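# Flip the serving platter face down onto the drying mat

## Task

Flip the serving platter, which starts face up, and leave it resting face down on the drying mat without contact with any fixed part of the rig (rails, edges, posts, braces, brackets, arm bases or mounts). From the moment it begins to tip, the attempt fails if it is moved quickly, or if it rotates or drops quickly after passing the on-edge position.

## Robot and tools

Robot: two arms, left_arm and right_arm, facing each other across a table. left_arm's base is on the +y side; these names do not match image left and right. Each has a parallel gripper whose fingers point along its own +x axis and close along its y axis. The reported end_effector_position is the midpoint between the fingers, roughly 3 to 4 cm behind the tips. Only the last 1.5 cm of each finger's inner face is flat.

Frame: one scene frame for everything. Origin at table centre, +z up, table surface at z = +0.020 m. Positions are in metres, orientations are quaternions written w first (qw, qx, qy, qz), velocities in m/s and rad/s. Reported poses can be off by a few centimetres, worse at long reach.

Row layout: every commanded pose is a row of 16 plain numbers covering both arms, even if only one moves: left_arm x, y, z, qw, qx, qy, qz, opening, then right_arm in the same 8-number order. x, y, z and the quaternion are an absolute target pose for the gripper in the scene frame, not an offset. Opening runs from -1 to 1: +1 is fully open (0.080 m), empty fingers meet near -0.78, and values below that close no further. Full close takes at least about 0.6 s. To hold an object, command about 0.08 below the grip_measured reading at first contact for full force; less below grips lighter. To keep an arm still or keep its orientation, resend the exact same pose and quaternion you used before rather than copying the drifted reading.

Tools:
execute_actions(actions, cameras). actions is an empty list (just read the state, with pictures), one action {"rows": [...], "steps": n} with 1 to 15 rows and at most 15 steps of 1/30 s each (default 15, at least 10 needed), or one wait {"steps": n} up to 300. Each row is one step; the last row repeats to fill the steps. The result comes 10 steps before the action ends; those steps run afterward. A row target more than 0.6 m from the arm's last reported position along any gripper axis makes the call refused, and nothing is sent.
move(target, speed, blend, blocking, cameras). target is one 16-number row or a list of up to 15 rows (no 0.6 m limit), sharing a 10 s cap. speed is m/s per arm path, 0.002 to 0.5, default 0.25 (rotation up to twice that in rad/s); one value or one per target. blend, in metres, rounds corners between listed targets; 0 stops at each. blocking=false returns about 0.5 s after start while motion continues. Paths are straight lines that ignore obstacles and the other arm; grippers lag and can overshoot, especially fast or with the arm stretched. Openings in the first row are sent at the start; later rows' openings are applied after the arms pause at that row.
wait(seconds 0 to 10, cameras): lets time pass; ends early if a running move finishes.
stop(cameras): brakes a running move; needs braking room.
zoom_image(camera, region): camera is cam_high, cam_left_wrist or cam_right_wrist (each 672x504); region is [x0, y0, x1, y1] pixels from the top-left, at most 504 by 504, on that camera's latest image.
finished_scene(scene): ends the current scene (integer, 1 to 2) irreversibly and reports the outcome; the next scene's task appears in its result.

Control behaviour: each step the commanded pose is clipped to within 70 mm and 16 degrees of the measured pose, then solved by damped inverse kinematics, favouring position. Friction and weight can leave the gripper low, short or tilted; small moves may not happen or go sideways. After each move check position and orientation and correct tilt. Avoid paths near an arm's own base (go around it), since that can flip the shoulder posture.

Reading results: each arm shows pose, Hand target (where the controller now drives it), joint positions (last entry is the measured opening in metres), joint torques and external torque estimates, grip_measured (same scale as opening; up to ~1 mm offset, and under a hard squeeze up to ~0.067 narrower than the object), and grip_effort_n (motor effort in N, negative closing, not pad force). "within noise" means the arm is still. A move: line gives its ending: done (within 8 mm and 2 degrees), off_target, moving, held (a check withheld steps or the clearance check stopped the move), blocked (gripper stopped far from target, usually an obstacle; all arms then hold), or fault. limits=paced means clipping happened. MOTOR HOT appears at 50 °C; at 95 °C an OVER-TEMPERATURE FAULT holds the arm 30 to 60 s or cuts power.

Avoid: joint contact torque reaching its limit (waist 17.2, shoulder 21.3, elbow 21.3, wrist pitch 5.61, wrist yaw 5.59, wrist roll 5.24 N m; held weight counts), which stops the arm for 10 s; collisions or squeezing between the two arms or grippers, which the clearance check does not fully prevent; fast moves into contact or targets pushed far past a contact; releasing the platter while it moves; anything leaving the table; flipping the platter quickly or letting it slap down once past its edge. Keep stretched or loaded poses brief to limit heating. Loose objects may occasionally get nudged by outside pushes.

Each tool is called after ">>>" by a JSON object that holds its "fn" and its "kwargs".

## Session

>>> {"fn": "execute_actions", "kwargs": {"actions": []}}

Scene clock: 0.00 s of 3974.00 s.
left_arm: end_effector_position=(+0.3479, +0.1610, +0.3459) grip_measured=+1.000 grip_effort_n=n/a end_effector_quat_wxyz=(+0.891, +0.414, +0.147, -0.113) | right_arm: end_effector_position=(-0.2519, -0.2605, +0.3897) grip_measured=+1.000 grip_effort_n=n/a end_effector_quat_wxyz=(+0.545, +0.034, +0.465, +0.697)
Joint positions: left_arm=[0.639 1.689 1.56 -0.385 -0.76 0.485 0.08] | right_arm=[1.09 1.102 1.345 -0.813 0.553 1.206 0.08]
Joint velocities: within noise
Joint torques (N m): no reading
External joint torques (N m): no reading
Motor temperatures (°C): left_arm=[29 31 26 27 25 30] | right_arm=[27 28 26 27 30 26]
Heat: left arm: hottest shoulder 31 °C (+0.0 °C/min); right arm: hottest wrist yaw 30 °C (+0.0 °C/min).
Hand target: left_arm +0.3480, +0.1610, +0.3457; +0.891, +0.415, +0.148, -0.113 | right_arm -0.2517, -0.2605, +0.3897; +0.545, +0.034, +0.465, +0.697

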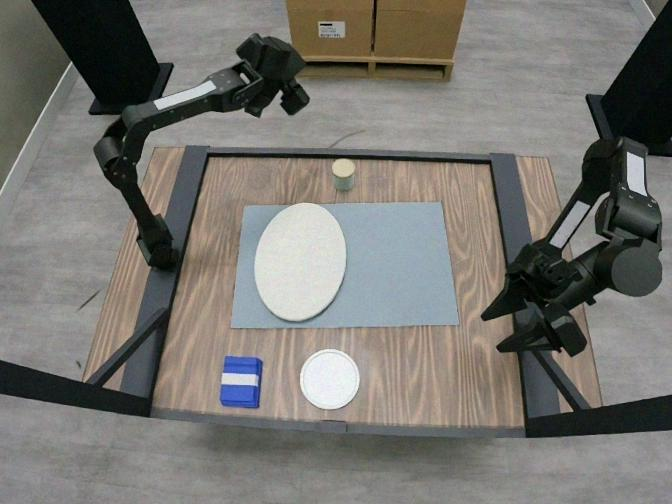

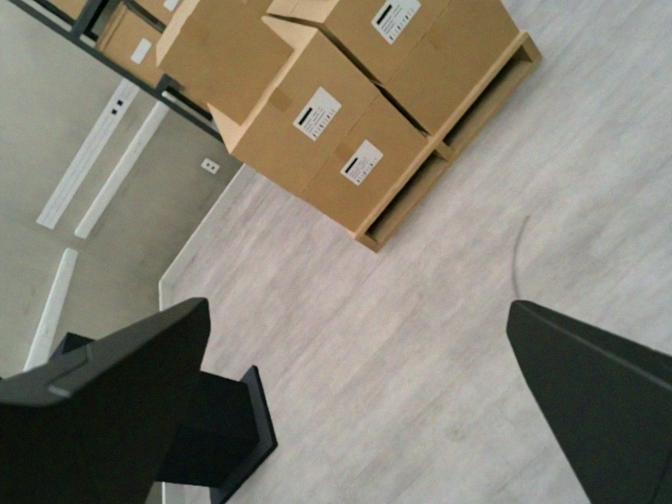

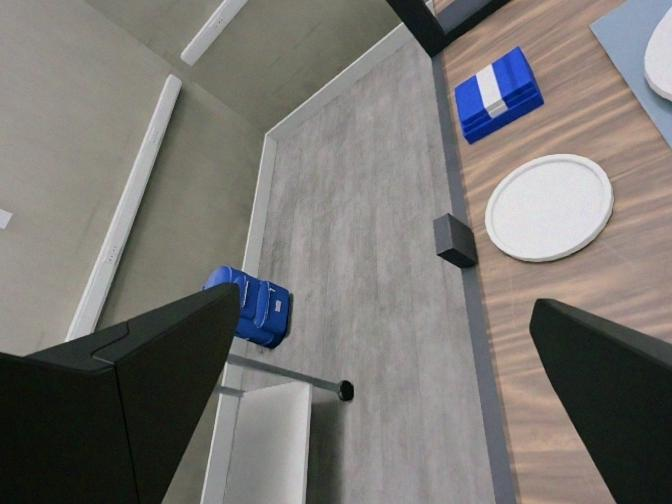

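>>> {"fn": "zoom_image", "kwargs": {"camera": "cam_high", "region": [200, 150, 480, 420]}}

Scaled by 1.800 from the camera's 672x504 image, which has a finer 960x720 frame.

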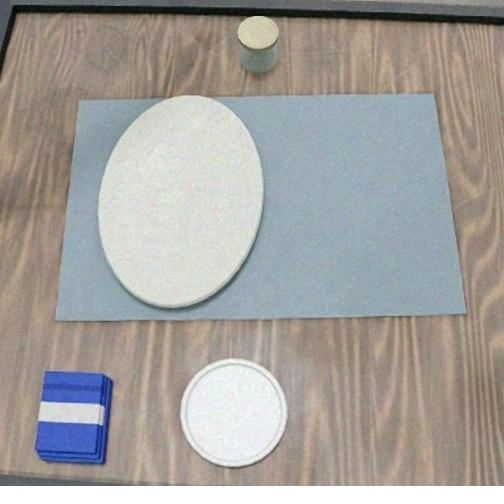

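>>> {"fn": "move", "kwargs": {"target": [0.05, 0.20, 0.33, 0.6533, -0.2706, 0.6533, -0.2706, 0.3, -0.04, -0.13, 0.25, 0.2706, -0.6533, -0.2706, 0.6533, 0.3], "speed": 0.2}}

>>> {"fn": "move", "kwargs": {"target": [0.05, 0.20, 0.33, 0.6533, -0.2706, 0.6533, -0.2706, 0.3, -0.04, -0.1, 0.072, 0.2706, -0.6533, -0.2706, 0.6533, 0.3], "speed": 0.12}}

Scene clock: 8.90 s of 3974.00 s.
left_arm: end_effector_position=(+0.0518, +0.1989, +0.3315) grip_measured=+0.304 grip_effort_n=-19.8 end_effector_quat_wxyz=(+0.655, -0.271, +0.651, -0.270) | right_arm: end_effector_position=(-0.0421, -0.1295, +0.2574) grip_measured=+0.303 grip_effort_n=-17.9 end_effector_quat_wxyz=(+0.276, -0.648, -0.277, +0.654)
Joint positions: left_arm=[0.374 1.075 1.299 -1.048 0.268 -1.285 0.049] | right_arm=[0.037 1.196 1.038 -0.611 0.029 -1.532 0.049]
Joint velocities: within noise
Joint torques (N m): left_arm=[-0.24 -3.34 6.16 1.44 0.28 -0.03] | right_arm=[-0.18 -4.03 4.19 1.33 0.24 -0.1]
External joint torques (N m): left_arm=[-0.23 -0.83 -0.03 0.05 0.19 -0.07] | right_arm=[-0.16 0.03 -2.74 -0.12 0.26 -0.14]
Motor temperatures (°C): left_arm=[29 33 28 28 25 30] | right_arm=[27 28 27 29 30 26]
Heat: left arm: hottest shoulder 33 °C (+13.5 °C/min); right arm: hottest wrist yaw 30 °C (+0.0 °C/min).
Hand target: left_arm +0.0500, +0.2000, +0.3300; +0.653, -0.271, +0.653, -0.271 | right_arm -0.0400, -0.1301, +0.2500; -0.270, +0.653, +0.271, -0.653
Off the commanded pose: left_arm 0.003 m, 0 deg | right_arm 0.008 m, 1 deg.
Kept back: nothing.
move: done

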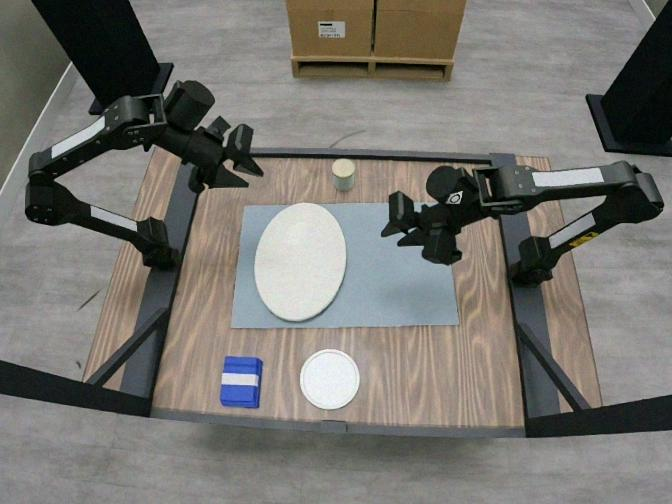

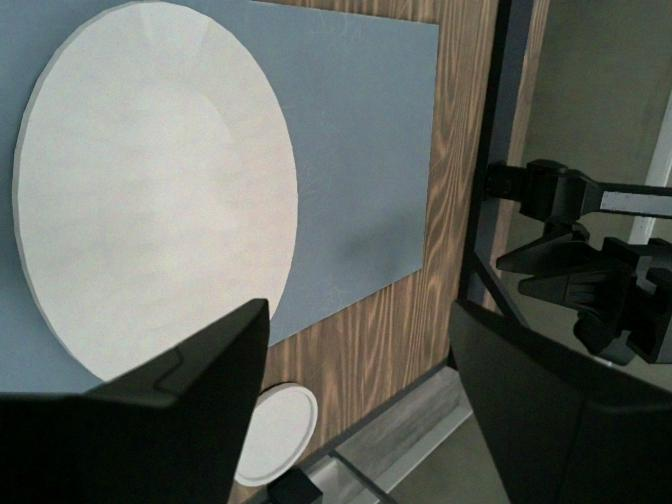

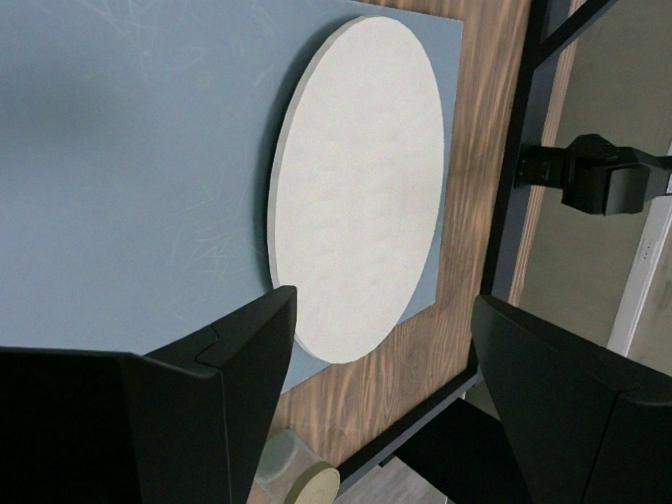

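Scene clock: 10.83 s of 3974.00 s.
left_arm: end_effector_position=(+0.0519, +0.1988, +0.3314) grip_measured=+0.304 grip_effort_n=-19.8 end_effector_quat_wxyz=(+0.655, -0.271, +0.651, -0.270) | right_arm: end_effector_position=(-0.0418, -0.0967, +0.0782) grip_measured=+0.303 grip_effort_n=-17.9 end_effector_quat_wxyz=(+0.276, -0.649, -0.276, +0.653)
Joint positions: left_arm=[0.374 1.075 1.299 -1.048 0.268 -1.285 0.049] | right_arm=[0.031 1.599 0.584 0.245 0.029 -1.537 0.049]
Joint velocities: within noise
Joint torques (N m): left_arm=[-0.25 -3.33 6.2 1.42 0.27 -0.03] | right_arm=[-0.35 -5.64 3.28 1.4 0.08 -0.09]
External joint torques (N m): left_arm=[-0.24 -0.81 -0.02 0.03 0.18 -0.07] | right_arm=[-0.35 -0.01 -2.14 -0.04 0.1 -0.13]
Motor temperatures (°C): left_arm=[29 33 28 28 25 30] | right_arm=[27 29 28 29 30 26]
Heat: left arm: hottest shoulder 33 °C (+11.1 °C/min); right arm: hottest wrist yaw 30 °C (+0.0 °C/min).
Hand target: left_arm +0.0500, +0.2000, +0.3299; +0.653, -0.270, +0.653, -0.271 | right_arm -0.0401, -0.1000, +0.0721; -0.271, +0.653, +0.271, -0.653
Off the commanded pose: left_arm 0.003 m, 0 deg | right_arm 0.007 m, 1 deg.
Kept back: nothing.
move: done

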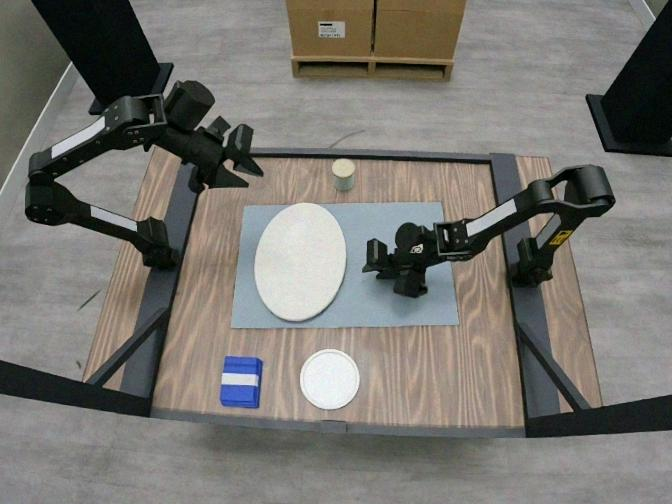

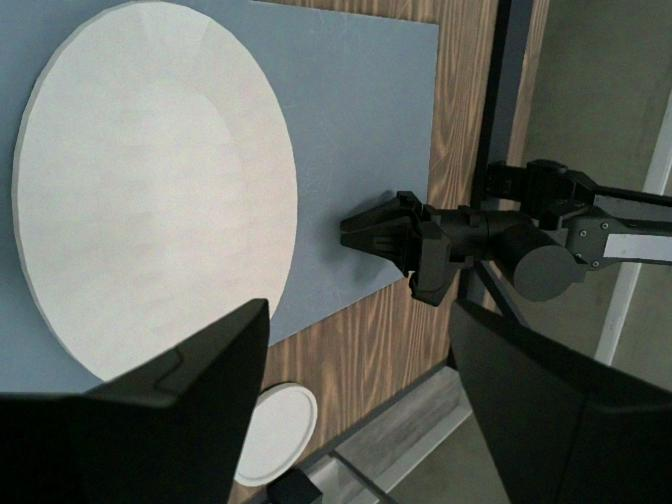

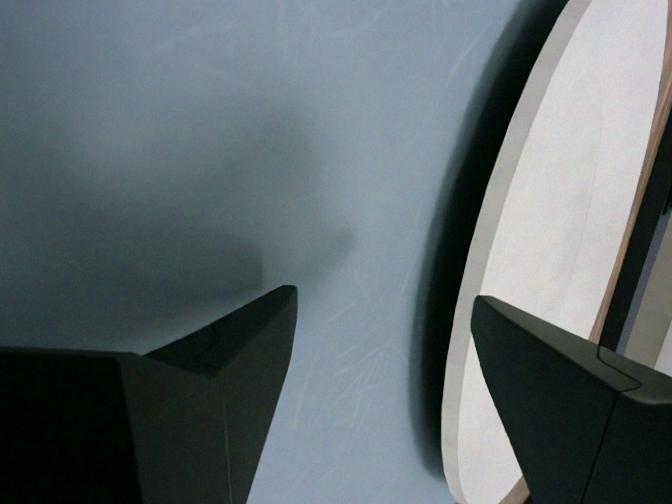

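>>> {"fn": "move", "kwargs": {"target": [0.05, 0.20, 0.33, 0.6533, -0.2706, 0.6533, -0.2706, 0.3, -0.04, -0.045, 0.07, 0.2706, -0.6533, -0.2706, 0.6533, 0.3], "speed": 0.06}}

Scene clock: 12.60 s of 3974.00 s.
left_arm: end_effector_position=(+0.0519, +0.1988, +0.3314) grip_measured=+0.304 grip_effort_n=-19.8 end_effector_quat_wxyz=(+0.655, -0.271, +0.651, -0.270) | right_arm: end_effector_position=(-0.0408, -0.0478, +0.0715) grip_measured=+0.303 grip_effort_n=-17.9 end_effector_quat_wxyz=(+0.272, -0.653, -0.271, +0.653)
Joint positions: left_arm=[0.374 1.075 1.299 -1.048 0.268 -1.285 0.049] | right_arm=[0.023 1.788 0.78 0.225 0.029 -1.542 0.049]
Joint velocities: within noise
Joint torques (N m): left_arm=[-0.26 -3.34 6.19 1.42 0.27 -0.03] | right_arm=[-0.21 -6.88 5.48 1.02 -0.1 -0.06]
External joint torques (N m): left_arm=[-0.27 -0.86 0.03 0.04 0.18 -0.07] | right_arm=[-0.25 0.24 0.02 -0.42 -0.07 -0.1]
Motor temperatures (°C): left_arm=[29 33 29 28 25 30] | right_arm=[27 29 28 29 30 26]
Heat: left arm: hottest shoulder 33 °C (+9.5 °C/min); right arm: hottest wrist yaw 30 °C (+0.0 °C/min).
Hand target: left_arm +0.0500, +0.2000, +0.3299; +0.653, -0.270, +0.653, -0.271 | right_arm -0.0399, -0.0451, +0.0700; -0.271, +0.653, +0.270, -0.653
Off the commanded pose: left_arm 0.003 m, 0 deg | right_arm 0.003 m, 0 deg.
Kept back: nothing.
move: done

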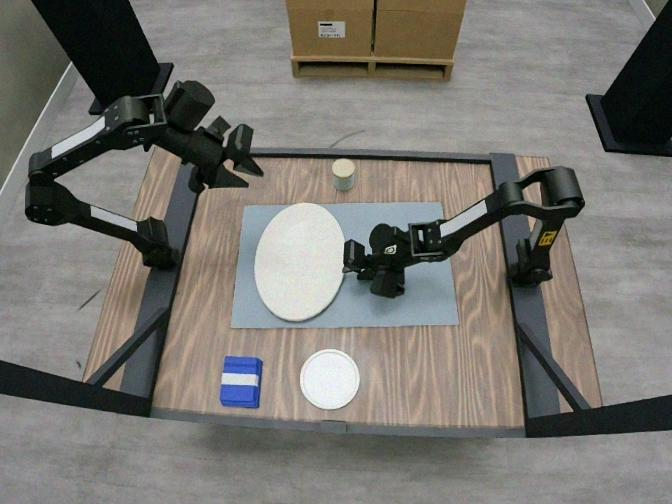

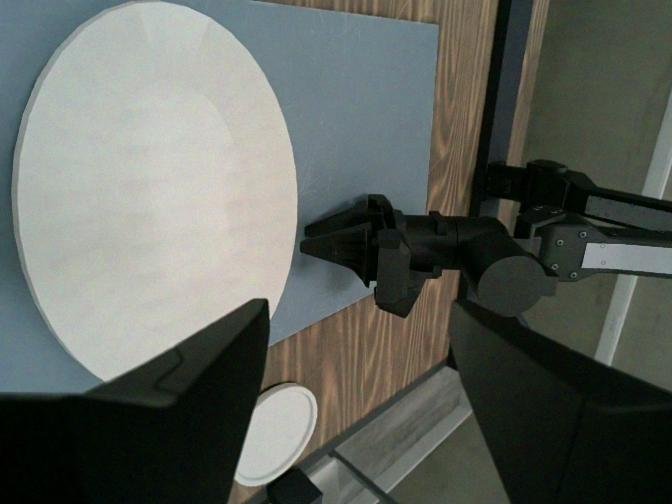

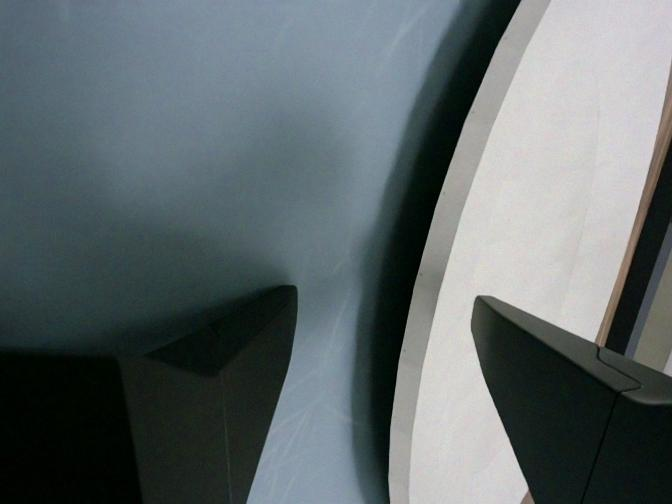

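>>> {"fn": "move", "kwargs": {"target": [0.05, 0.20, 0.33, 0.6533, -0.2706, 0.6533, -0.2706, 0.3, -0.04, -0.02, 0.07, 0.2706, -0.6533, -0.2706, 0.6533, 0.3], "speed": 0.05}}

>>> {"fn": "move", "kwargs": {"target": [0.05, 0.20, 0.33, 0.6533, -0.2706, 0.6533, -0.2706, 0.3, -0.04, -0.02, 0.075, 0.2706, -0.6533, -0.2706, 0.6533, -0.5], "speed": 0.03}}

Scene clock: 13.73 s of 3974.00 s.
left_arm: end_effector_position=(+0.0519, +0.1988, +0.3314) grip_measured=+0.304 grip_effort_n=-19.8 end_effector_quat_wxyz=(+0.655, -0.271, +0.651, -0.270) | right_arm: end_effector_position=(-0.0407, -0.0226, +0.0724) grip_measured=+0.303 grip_effort_n=-17.9 end_effector_quat_wxyz=(+0.273, -0.653, -0.272, +0.652)
Joint positions: left_arm=[0.374 1.075 1.299 -1.048 0.268 -1.285 0.049] | right_arm=[0.021 1.864 0.888 0.195 0.029 -1.544 0.049]
Joint velocities: within noise
Joint torques (N m): left_arm=[-0.24 -3.33 6.2 1.42 0.27 -0.03] | right_arm=[-0.3 -7.3 5.73 1.03 -0.25 -0.09]
External joint torques (N m): left_arm=[-0.23 -0.84 0.02 0.03 0.18 -0.07] | right_arm=[-0.29 0.5 0.19 -0.4 -0.22 -0.13]
Motor temperatures (°C): left_arm=[29 33 29 28 25 30] | right_arm=[27 29 28 29 30 26]
Heat: left arm: hottest shoulder 33 °C (+8.7 °C/min); right arm: hottest wrist yaw 30 °C (+0.0 °C/min).
Hand target: left_arm +0.0500, +0.2000, +0.3299; +0.653, -0.270, +0.653, -0.270 | right_arm -0.0400, -0.0201, +0.0700; -0.271, +0.653, +0.271, -0.653
Off the commanded pose: left_arm 0.003 m, 0 deg | right_arm 0.004 m, 0 deg.
Kept back: nothing.
move: done

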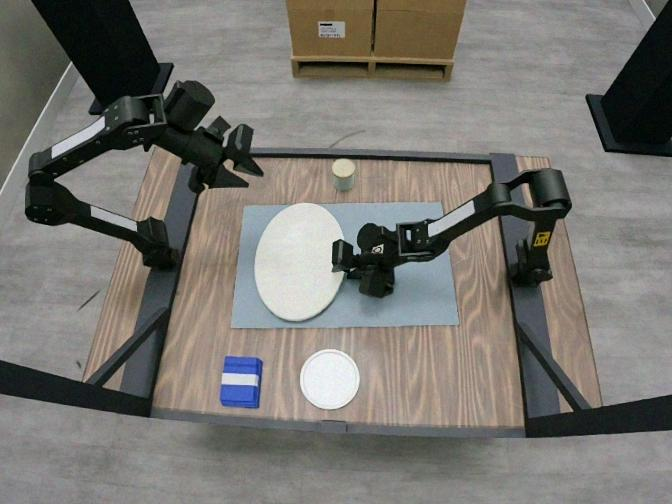

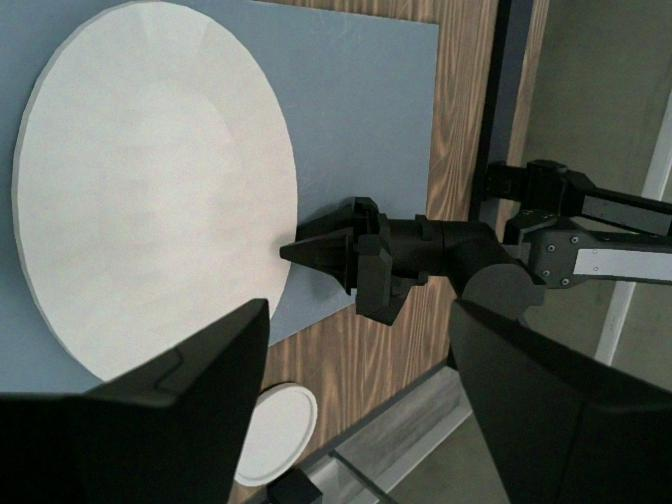

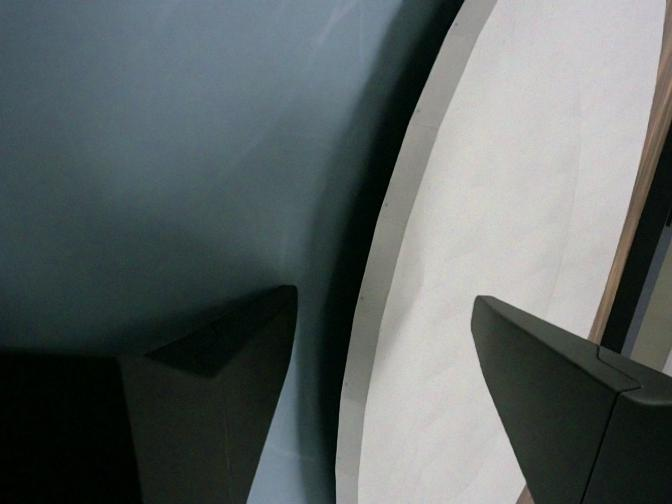

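Scene clock: 14.43 s of 3974.00 s.
left_arm: end_effector_position=(+0.0519, +0.1988, +0.3314) grip_measured=+0.304 grip_effort_n=-19.8 end_effector_quat_wxyz=(+0.655, -0.271, +0.651, -0.270) | right_arm: end_effector_position=(-0.0406, -0.0235, +0.0714) grip_measured=-0.490 grip_effort_n=-45.8 end_effector_quat_wxyz=(+0.269, -0.655, -0.267, +0.654)
Joint positions: left_arm=[0.374 1.075 1.299 -1.048 0.268 -1.285 0.049] | right_arm=[0.021 1.865 0.895 0.176 0.028 -1.544 0.013]
Joint velocities: within noise
Joint torques (N m): left_arm=[-0.25 -3.34 6.19 1.42 0.27 -0.03] | right_arm=[-0.42 -9.09 5.85 0.98 -0.18 -0.09]
External joint torques (N m): left_arm=[-0.25 -0.81 -0.02 0.04 0.18 -0.07] | right_arm=[-0.46 -1.34 0.36 -0.41 -0.15 -0.13]
Motor temperatures (°C): left_arm=[29 33 29 28 25 30] | right_arm=[27 29 28 29 30 26]
Heat: left arm: hottest shoulder 33 °C (+8.3 °C/min); right arm: hottest wrist yaw 30 °C (+0.0 °C/min).
Hand target: left_arm +0.0500, +0.2000, +0.3299; +0.653, -0.270, +0.653, -0.270 | right_arm -0.0400, -0.0201, +0.0750; -0.271, +0.653, +0.271, -0.653
Off the commanded pose: left_arm 0.003 m, 0 deg | right_arm 0.005 m, 1 deg.
Kept back: nothing.
move: done

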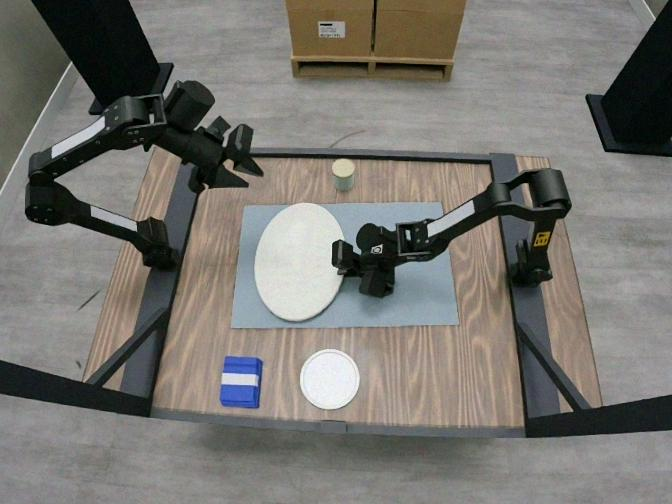

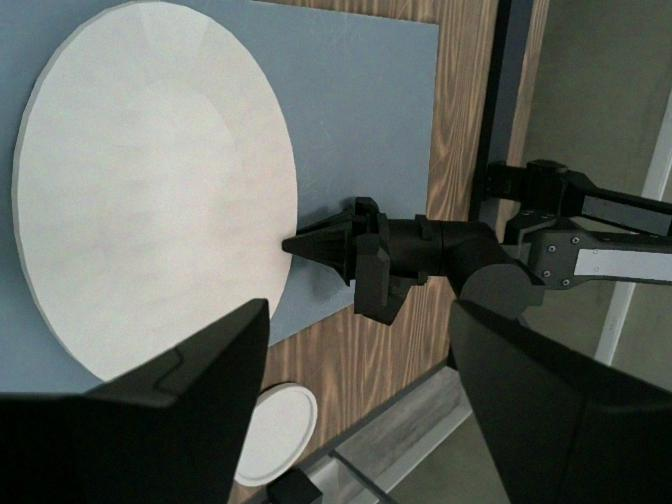

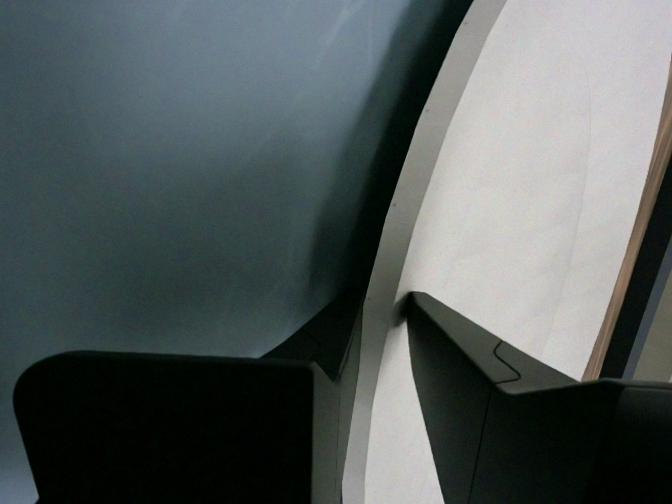

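>>> {"fn": "move", "kwargs": {"target": [[0.05, 0.22, 0.36, 0.6533, -0.2706, 0.6533, -0.2706, 0.3, -0.04, -0.02, 0.077, 0.2706, -0.6533, -0.2706, 0.6533, -0.8],[0.05, 0.22, 0.36, 0.6533, -0.2706, 0.6533, -0.2706, 0.3, -0.04, -0.01, 0.17, 0.2706, -0.6533, -0.2706, 0.6533, -0.8]], "speed": 0.03}}

Scene clock: 19.73 s of 3974.00 s.
left_arm: end_effector_position=(+0.0504, +0.2192, +0.3561) grip_measured=+0.304 grip_effort_n=-19.8 end_effector_quat_wxyz=(+0.654, -0.268, +0.656, -0.266) | right_arm: end_effector_position=(-0.0356, -0.0181, +0.1394) grip_measured=-0.610 grip_effort_n=-83.5 end_effector_quat_wxyz=(+0.250, -0.666, -0.242, +0.660)
Joint positions: left_arm=[0.421 1.072 1.42 -1.195 0.303 -1.25 0.049] | right_arm=[0.009 1.753 1.116 -0.225 0.028 -1.544 0.008]
Joint velocities: within noise
Joint torques (N m): left_arm=[0.16 -2.61 7.96 1.14 0.29 0.1] | right_arm=[0.69 -14.7 8.33 1.27 -0.19 -0.14]
External joint torques (N m): left_arm=[0.16 -0.4 2.1 -0.21 0.18 0.07] | right_arm=[0.68 -6.89 1.93 -0.07 -0.16 -0.18]
Motor temperatures (°C): left_arm=[29 33 30 28 25 30] | right_arm=[27 32 29 29 30 26]
Heat: left arm: hottest shoulder 33 °C (+6.1 °C/min); right arm: hottest shoulder 32 °C (+12.2 °C/min).
Hand target: left_arm +0.0501, +0.2200, +0.3600; +0.653, -0.271, +0.653, -0.271 | right_arm -0.0400, -0.0108, +0.1698; -0.271, +0.653, +0.271, -0.653
Off the commanded pose: left_arm 0.004 m, 1 deg | right_arm 0.032 m, 4 deg.
Kept back: nothing.
move: off_target (right_arm)

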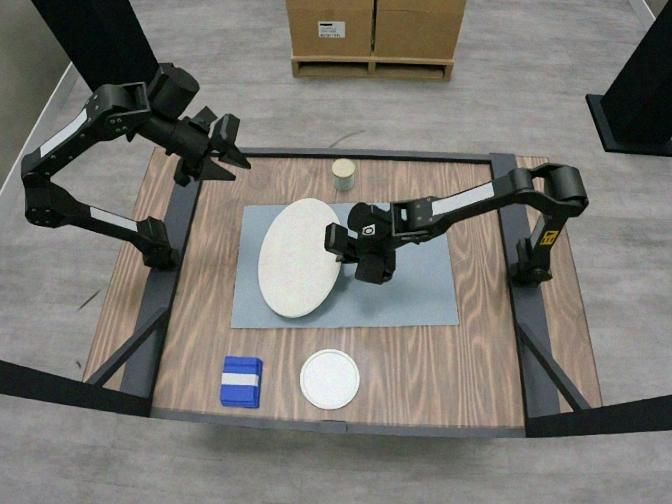

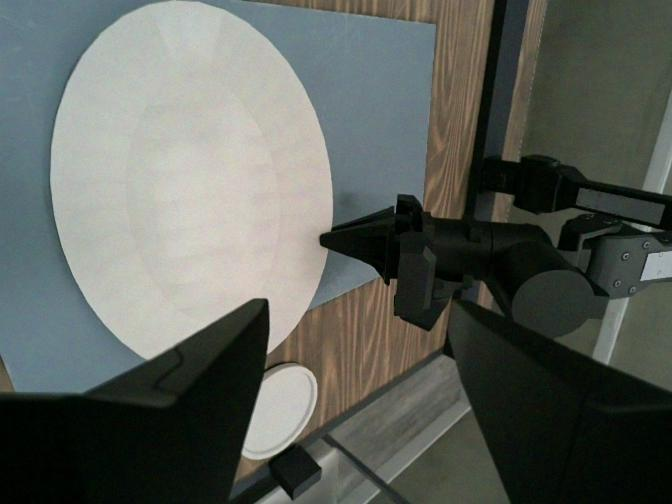

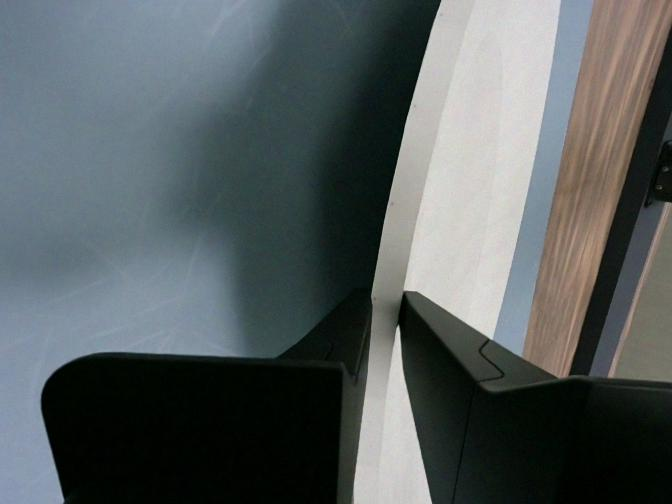

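>>> {"fn": "move", "kwargs": {"target": [[0.05, 0.22, 0.36, 0.6533, -0.2706, 0.6533, -0.2706, 0.3, -0.04, 0.0, 0.23, 0.2126, -0.6744, -0.2126, 0.6744, -0.85],[0.05, 0.22, 0.36, 0.6533, -0.2706, 0.6533, -0.2706, 0.3, -0.04, 0.0, 0.30, 0.153, -0.6903, -0.153, 0.6903, -0.85]], "speed": 0.035}}

Scene clock: 25.33 s of 3974.00 s.
left_arm: end_effector_position=(+0.0504, +0.2191, +0.3561) grip_measured=+0.304 grip_effort_n=-19.8 end_effector_quat_wxyz=(+0.654, -0.268, +0.656, -0.266) | right_arm: end_effector_position=(-0.0375, -0.0039, +0.2686) grip_measured=-0.639 grip_effort_n=-83.5 end_effector_quat_wxyz=(+0.122, -0.700, -0.118, +0.694) end_effector_velocity=(+0.000, -0.001, +0.000) end_effector_angular_velocity=(-0.017, +0.004, +0.007)
Joint positions: left_arm=[0.421 1.072 1.42 -1.195 0.303 -1.25 0.049] | right_arm=[0.009 2.103 2.288 -1.414 0.018 -1.544 0.006]
Joint velocities: left_arm=[within noise] | right_arm=[-0.002 0.022 0.042 -0.037 -0.007 -0.007 0]
Joint torques (N m): left_arm=[0.16 -2.62 7.95 1.14 0.3 0.1] | right_arm=[0.13 -15.75 10.25 1.28 -0.2 -0.07]
External joint torques (N m): left_arm=[0.16 -0.55 2.19 -0.2 0.19 0.07] | right_arm=[0.06 -5.82 4.36 0.44 -0.15 -0.08]
Motor temperatures (°C): left_arm=[29 33 31 29 25 30] | right_arm=[27 35 32 30 30 26]
Heat: left arm: hottest shoulder 33 °C (+4.7 °C/min); right arm: hottest shoulder 35 °C (+16.6 °C/min). Heating fast: the right arm's shoulder motor: a push or a pull is the cause, and it goes on while you think. Ease it with your next call, before anything else.
Hand target: left_arm +0.0500, +0.2200, +0.3600; +0.653, -0.271, +0.653, -0.271 | right_arm -0.0400, -0.0017, +0.2996; -0.153, +0.690, +0.153, -0.690
Off the commanded pose: left_arm 0.004 m, 1 deg | right_arm 0.032 m, 5 deg.
Kept back: nothing.
move: off_target (right_arm)

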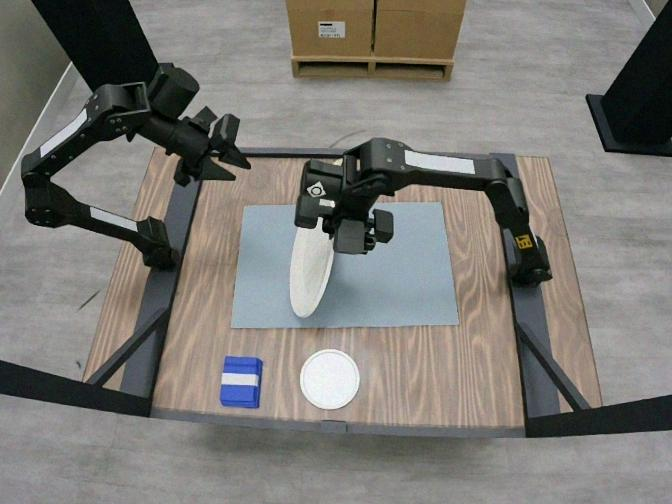

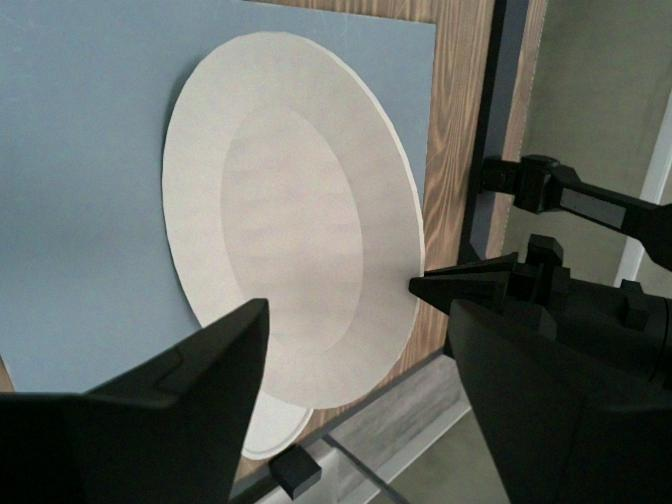

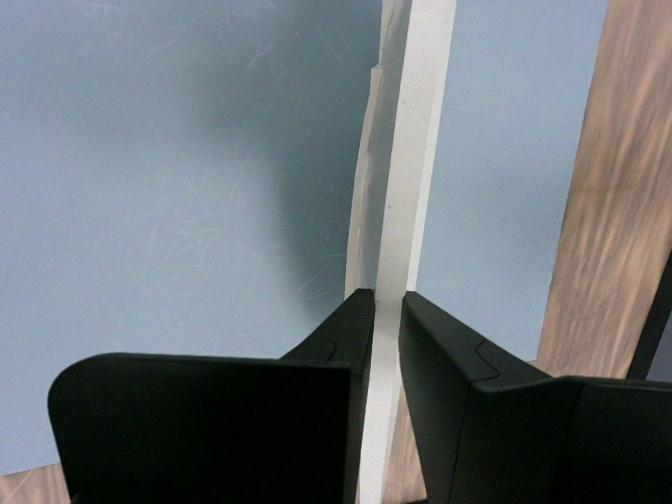

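>>> {"fn": "move", "kwargs": {"target": [[0.06, 0.19, 0.36, 0.6533, -0.2706, 0.6533, -0.2706, 0.3, -0.04, -0.05, 0.30, 0.0616, -0.7044, -0.0616, 0.7044, -0.85],[0.06, 0.16, 0.36, 0.6797, -0.1949, 0.6797, -0.1949, 0.3, -0.04, -0.05, 0.24, 0.0616, -0.7044, -0.0616, 0.7044, -0.85]], "speed": 0.04}}

Scene clock: 32.20 s of 3974.00 s.
left_arm: end_effector_position=(+0.0595, +0.1621, +0.3602) grip_measured=+0.304 grip_effort_n=-19.8 end_effector_quat_wxyz=(+0.679, -0.196, +0.680, -0.197) | right_arm: end_effector_position=(-0.0430, -0.0543, +0.2530) grip_measured=-0.639 grip_effort_n=-83.5 end_effector_quat_wxyz=(+0.066, -0.702, -0.072, +0.705)
Joint positions: left_arm=[0.304 1.435 1.79 -1.387 0.172 -1.294 0.049] | right_arm=[0.019 1.985 2.079 -1.47 0.002 -1.544 0.006]
Joint velocities: within noise
Joint torques (N m): left_arm=[-0.25 -3.31 7.69 0.89 -0.12 -0.05] | right_arm=[-0.54 -7.97 2.62 1.61 0.04 0.02]
External joint torques (N m): left_arm=[-0.27 1.27 2.09 -0.25 -0.17 -0.08] | right_arm=[-0.58 0.87 -3.11 0.99 0.09 0.01]
Motor temperatures (°C): left_arm=[29 33 32 29 25 30] | right_arm=[27 41 33 30 30 26]
Heat: left arm: hottest shoulder 33 °C (+3.7 °C/min); right arm: hottest shoulder 41 °C (+24.2 °C/min). Heating fast: the right arm's shoulder motor: a push or a pull is the cause, and it goes on while you think. Ease it with your next call, before anything else.
Hand target: left_arm +0.0600, +0.1600, +0.3599; +0.680, -0.195, +0.680, -0.195 | right_arm -0.0400, -0.0504, +0.2401; -0.062, +0.704, +0.062, -0.704
Off the commanded pose: left_arm 0.002 m, 0 deg | right_arm 0.014 m, 1 deg.
Kept back: nothing.
move: off_target (right_arm)

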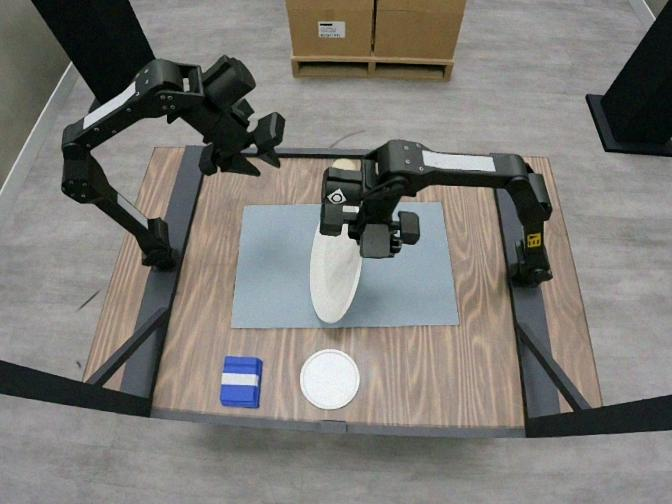

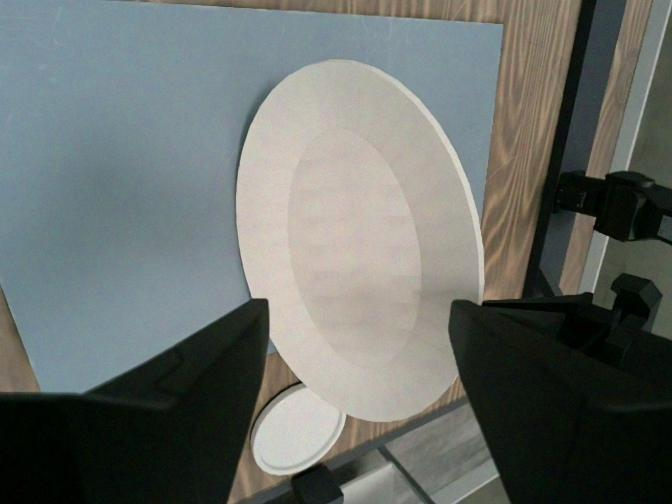

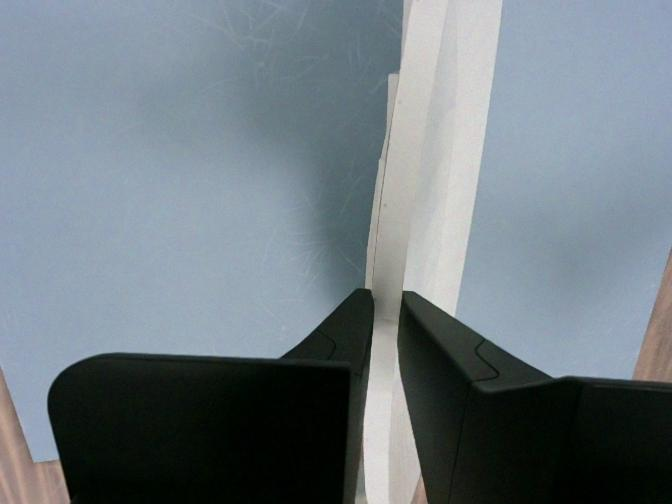

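>>> {"fn": "move", "kwargs": {"target": [[0.06, 0.03, 0.34, 0.6903, -0.153, 0.6903, -0.153, 0.3, -0.04, -0.05, 0.245, 0.0616, -0.7044, -0.0616, 0.7044, -0.85],[0.06, -0.015, 0.295, 0.6903, -0.153, 0.6903, -0.153, 0.3, -0.04, -0.05, 0.245, 0.0616, -0.7044, -0.0616, 0.7044, -0.85]], "speed": [0.12, 0.05]}}

Scene clock: 35.90 s of 3974.00 s.
left_arm: end_effector_position=(+0.0598, -0.0111, +0.2989) grip_measured=+0.304 grip_effort_n=-19.8 end_effector_quat_wxyz=(+0.688, -0.172, +0.684, -0.172) | right_arm: end_effector_position=(-0.0430, -0.0561, +0.2534) grip_measured=-0.639 grip_effort_n=-83.5 end_effector_quat_wxyz=(+0.063, -0.703, -0.069, +0.705)
Joint positions: left_arm=[0.159 2.092 2.347 -1.34 0.078 -1.413 0.049] | right_arm=[0.019 1.985 2.082 -1.481 0.002 -1.544 0.006]
Joint velocities: within noise
Joint torques (N m): left_arm=[-0.25 -7.06 7.77 1.03 -0.16 -0.05] | right_arm=[-0.68 -6.98 5.68 0.9 0.08 0.08]
External joint torques (N m): left_arm=[-0.27 2.72 1.9 -0.03 -0.16 -0.07] | right_arm=[-0.68 1.91 -0.09 0.28 0.13 0.07]
Motor temperatures (°C): left_arm=[29 33 32 29 25 30] | right_arm=[27 40 33 30 30 26]
Heat: left arm: hottest shoulder 33 °C (+3.3 °C/min); right arm: hottest shoulder 40 °C (+20.1 °C/min). Heating fast: the right arm's shoulder motor: a push or a pull is the cause, and it goes on while you think. Ease it with your next call, before anything else.
Hand target: left_arm +0.0599, -0.0144, +0.2945; +0.689, -0.170, +0.684, -0.169 | right_arm -0.0400, -0.0502, +0.2449; -0.062, +0.704, +0.062, -0.704
Off the commanded pose: left_arm 0.006 m, 3 deg | right_arm 0.011 m, 1 deg.
joint sent to its limit (left arm) — joint 3 (elbow), upper limit, where the elbow is as straight as it goes.
Kept back: nothing.
move: off_target (left_arm, right_arm)

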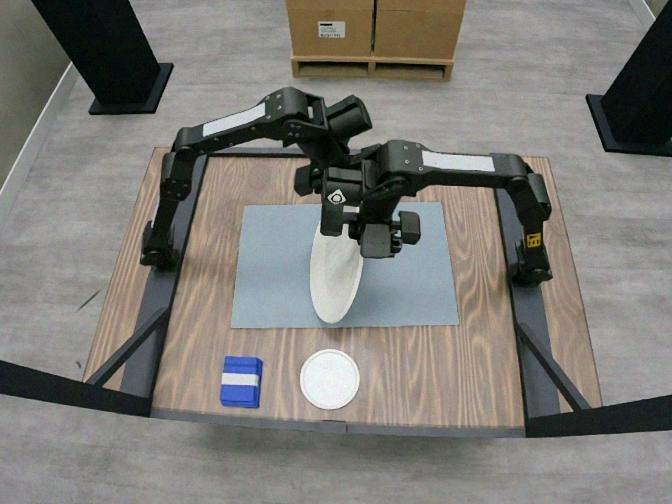

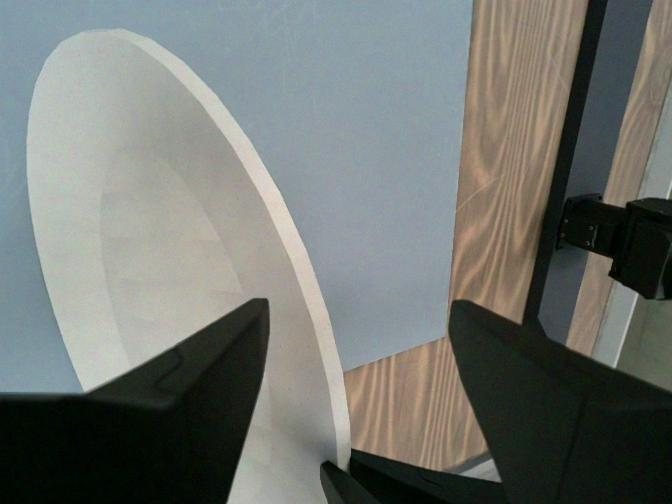

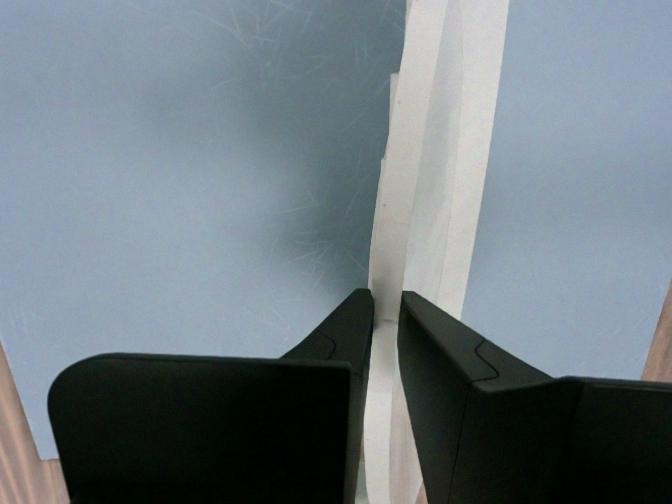

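>>> {"fn": "move", "kwargs": {"target": [[0.06, -0.022, 0.245, 0.6705, -0.2243, 0.7025, -0.08, 0.3, -0.04, -0.05, 0.245, 0.0616, -0.7044, -0.0616, 0.7044, -0.85]], "speed": 0.05}}

Scene clock: 39.00 s of 3974.00 s.
left_arm: end_effector_position=(+0.0607, -0.0218, +0.2522) grip_measured=+0.304 grip_effort_n=-19.8 end_effector_quat_wxyz=(-0.669, +0.229, -0.702, +0.087) | right_arm: end_effector_position=(-0.0430, -0.0562, +0.2533) grip_measured=-0.639 grip_effort_n=-83.5 end_effector_quat_wxyz=(+0.063, -0.703, -0.069, +0.705)
Joint positions: left_arm=[0.156 2.092 2.162 -1.194 0.076 -1.621 0.049] | right_arm=[0.019 1.985 2.082 -1.482 0.002 -1.544 0.006]
Joint velocities: within noise
Joint torques (N m): left_arm=[-0.25 -7.99 6.13 0.99 -0.13 -0.06] | right_arm=[-0.5 -6.97 5.49 0.87 0.09 0.03]
External joint torques (N m): left_arm=[-0.24 2.18 -0.11 -0.03 -0.13 -0.08] | right_arm=[-0.49 1.96 -0.27 0.27 0.13 0.02]
Motor temperatures (°C): left_arm=[29 33 32 29 25 30] | right_arm=[27 39 33 30 30 26]
Heat: left arm: hottest shoulder 33 °C (+3.1 °C/min); right arm: hottest shoulder 39 °C (+16.9 °C/min).
Hand target: left_arm +0.0600, -0.0220, +0.2451; +0.671, -0.224, +0.703, -0.080 | right_arm -0.0400, -0.0503, +0.2449; -0.062, +0.704, +0.062, -0.704
Off the commanded pose: left_arm 0.007 m, 1 deg | right_arm 0.011 m, 1 deg.
Kept back: nothing.
move: off_target (right_arm)

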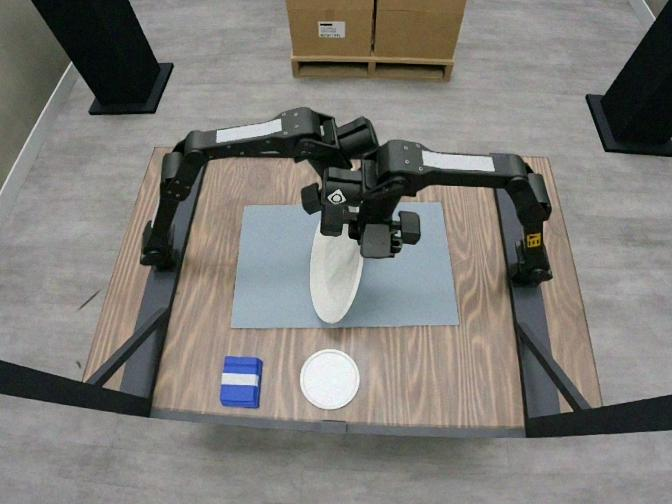

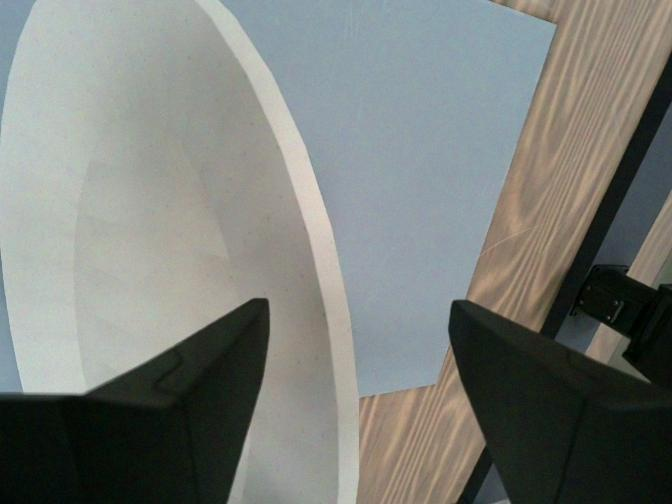

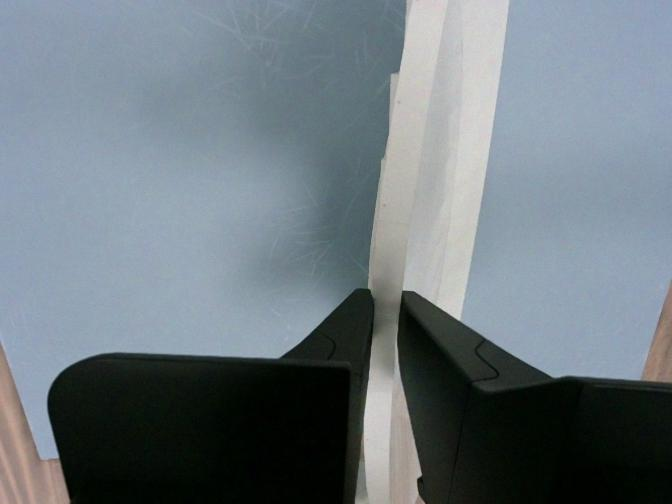

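>>> {"fn": "move", "kwargs": {"target": [[0.06, -0.028, 0.218, 0.6705, -0.2243, 0.7025, -0.08, 0.3, -0.04, -0.05, 0.245, 0.0616, -0.7044, -0.0616, 0.7044, -0.85]], "speed": 0.04}}

Scene clock: 40.43 s of 3974.00 s.
left_arm: end_effector_position=(+0.0607, -0.0277, +0.2237) grip_measured=+0.304 grip_effort_n=-19.8 end_effector_quat_wxyz=(-0.669, +0.227, -0.703, +0.084) | right_arm: end_effector_position=(-0.0429, -0.0570, +0.2529) grip_measured=-0.639 grip_effort_n=-83.5 end_effector_quat_wxyz=(+0.061, -0.703, -0.067, +0.706)
Joint positions: left_arm=[0.154 2.092 2.048 -1.087 0.076 -1.623 0.049] | right_arm=[0.019 1.986 2.082 -1.486 0.002 -1.544 0.006]
Joint velocities: within noise
Joint torques (N m): left_arm=[-0.23 -8.48 6.2 1.26 -0.17 -0.05] | right_arm=[-0.62 -7.19 5.68 1.18 0.06 -0.02]
External joint torques (N m): left_arm=[-0.3 1.65 -0.12 0.25 -0.17 -0.07] | right_arm=[-0.67 1.81 -0.12 0.57 0.12 -0.03]
Motor temperatures (°C): left_arm=[29 34 32 29 25 30] | right_arm=[27 39 33 30 30 26]
Heat: left arm: hottest shoulder 34 °C (+4.5 °C/min); right arm: hottest shoulder 39 °C (+16.3 °C/min).
Hand target: left_arm +0.0601, -0.0279, +0.2180; +0.671, -0.224, +0.703, -0.080 | right_arm -0.0400, -0.0503, +0.2449; -0.062, +0.704, +0.062, -0.704
Off the commanded pose: left_arm 0.006 m, 1 deg | right_arm 0.011 m, 1 deg.
Kept back: nothing.
move: off_target (right_arm)

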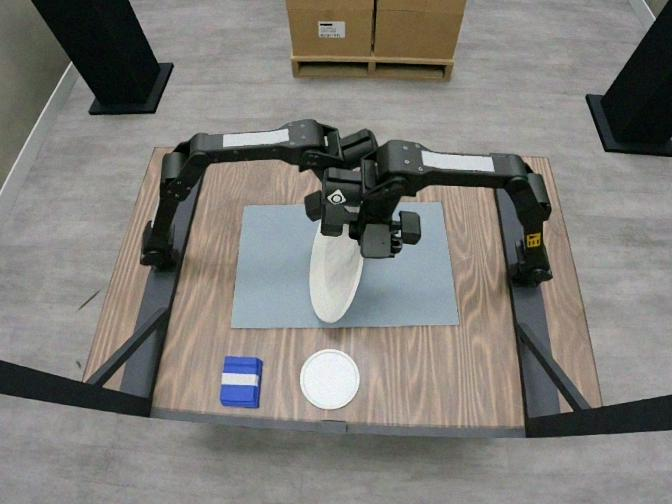

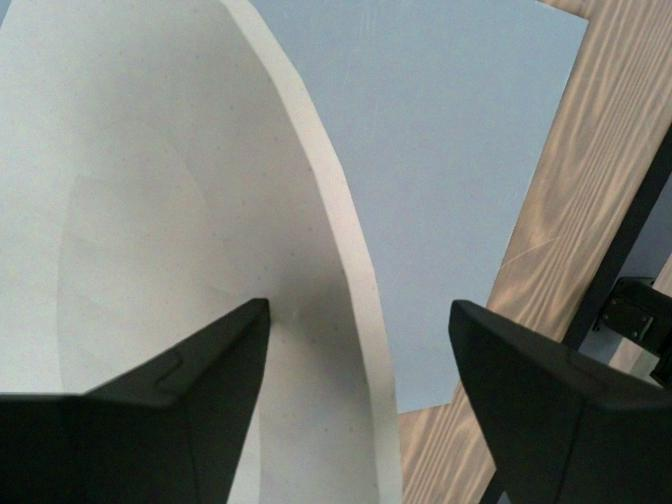

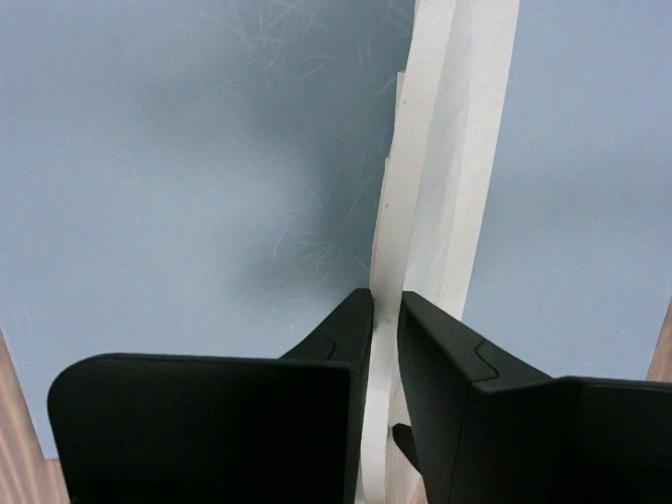

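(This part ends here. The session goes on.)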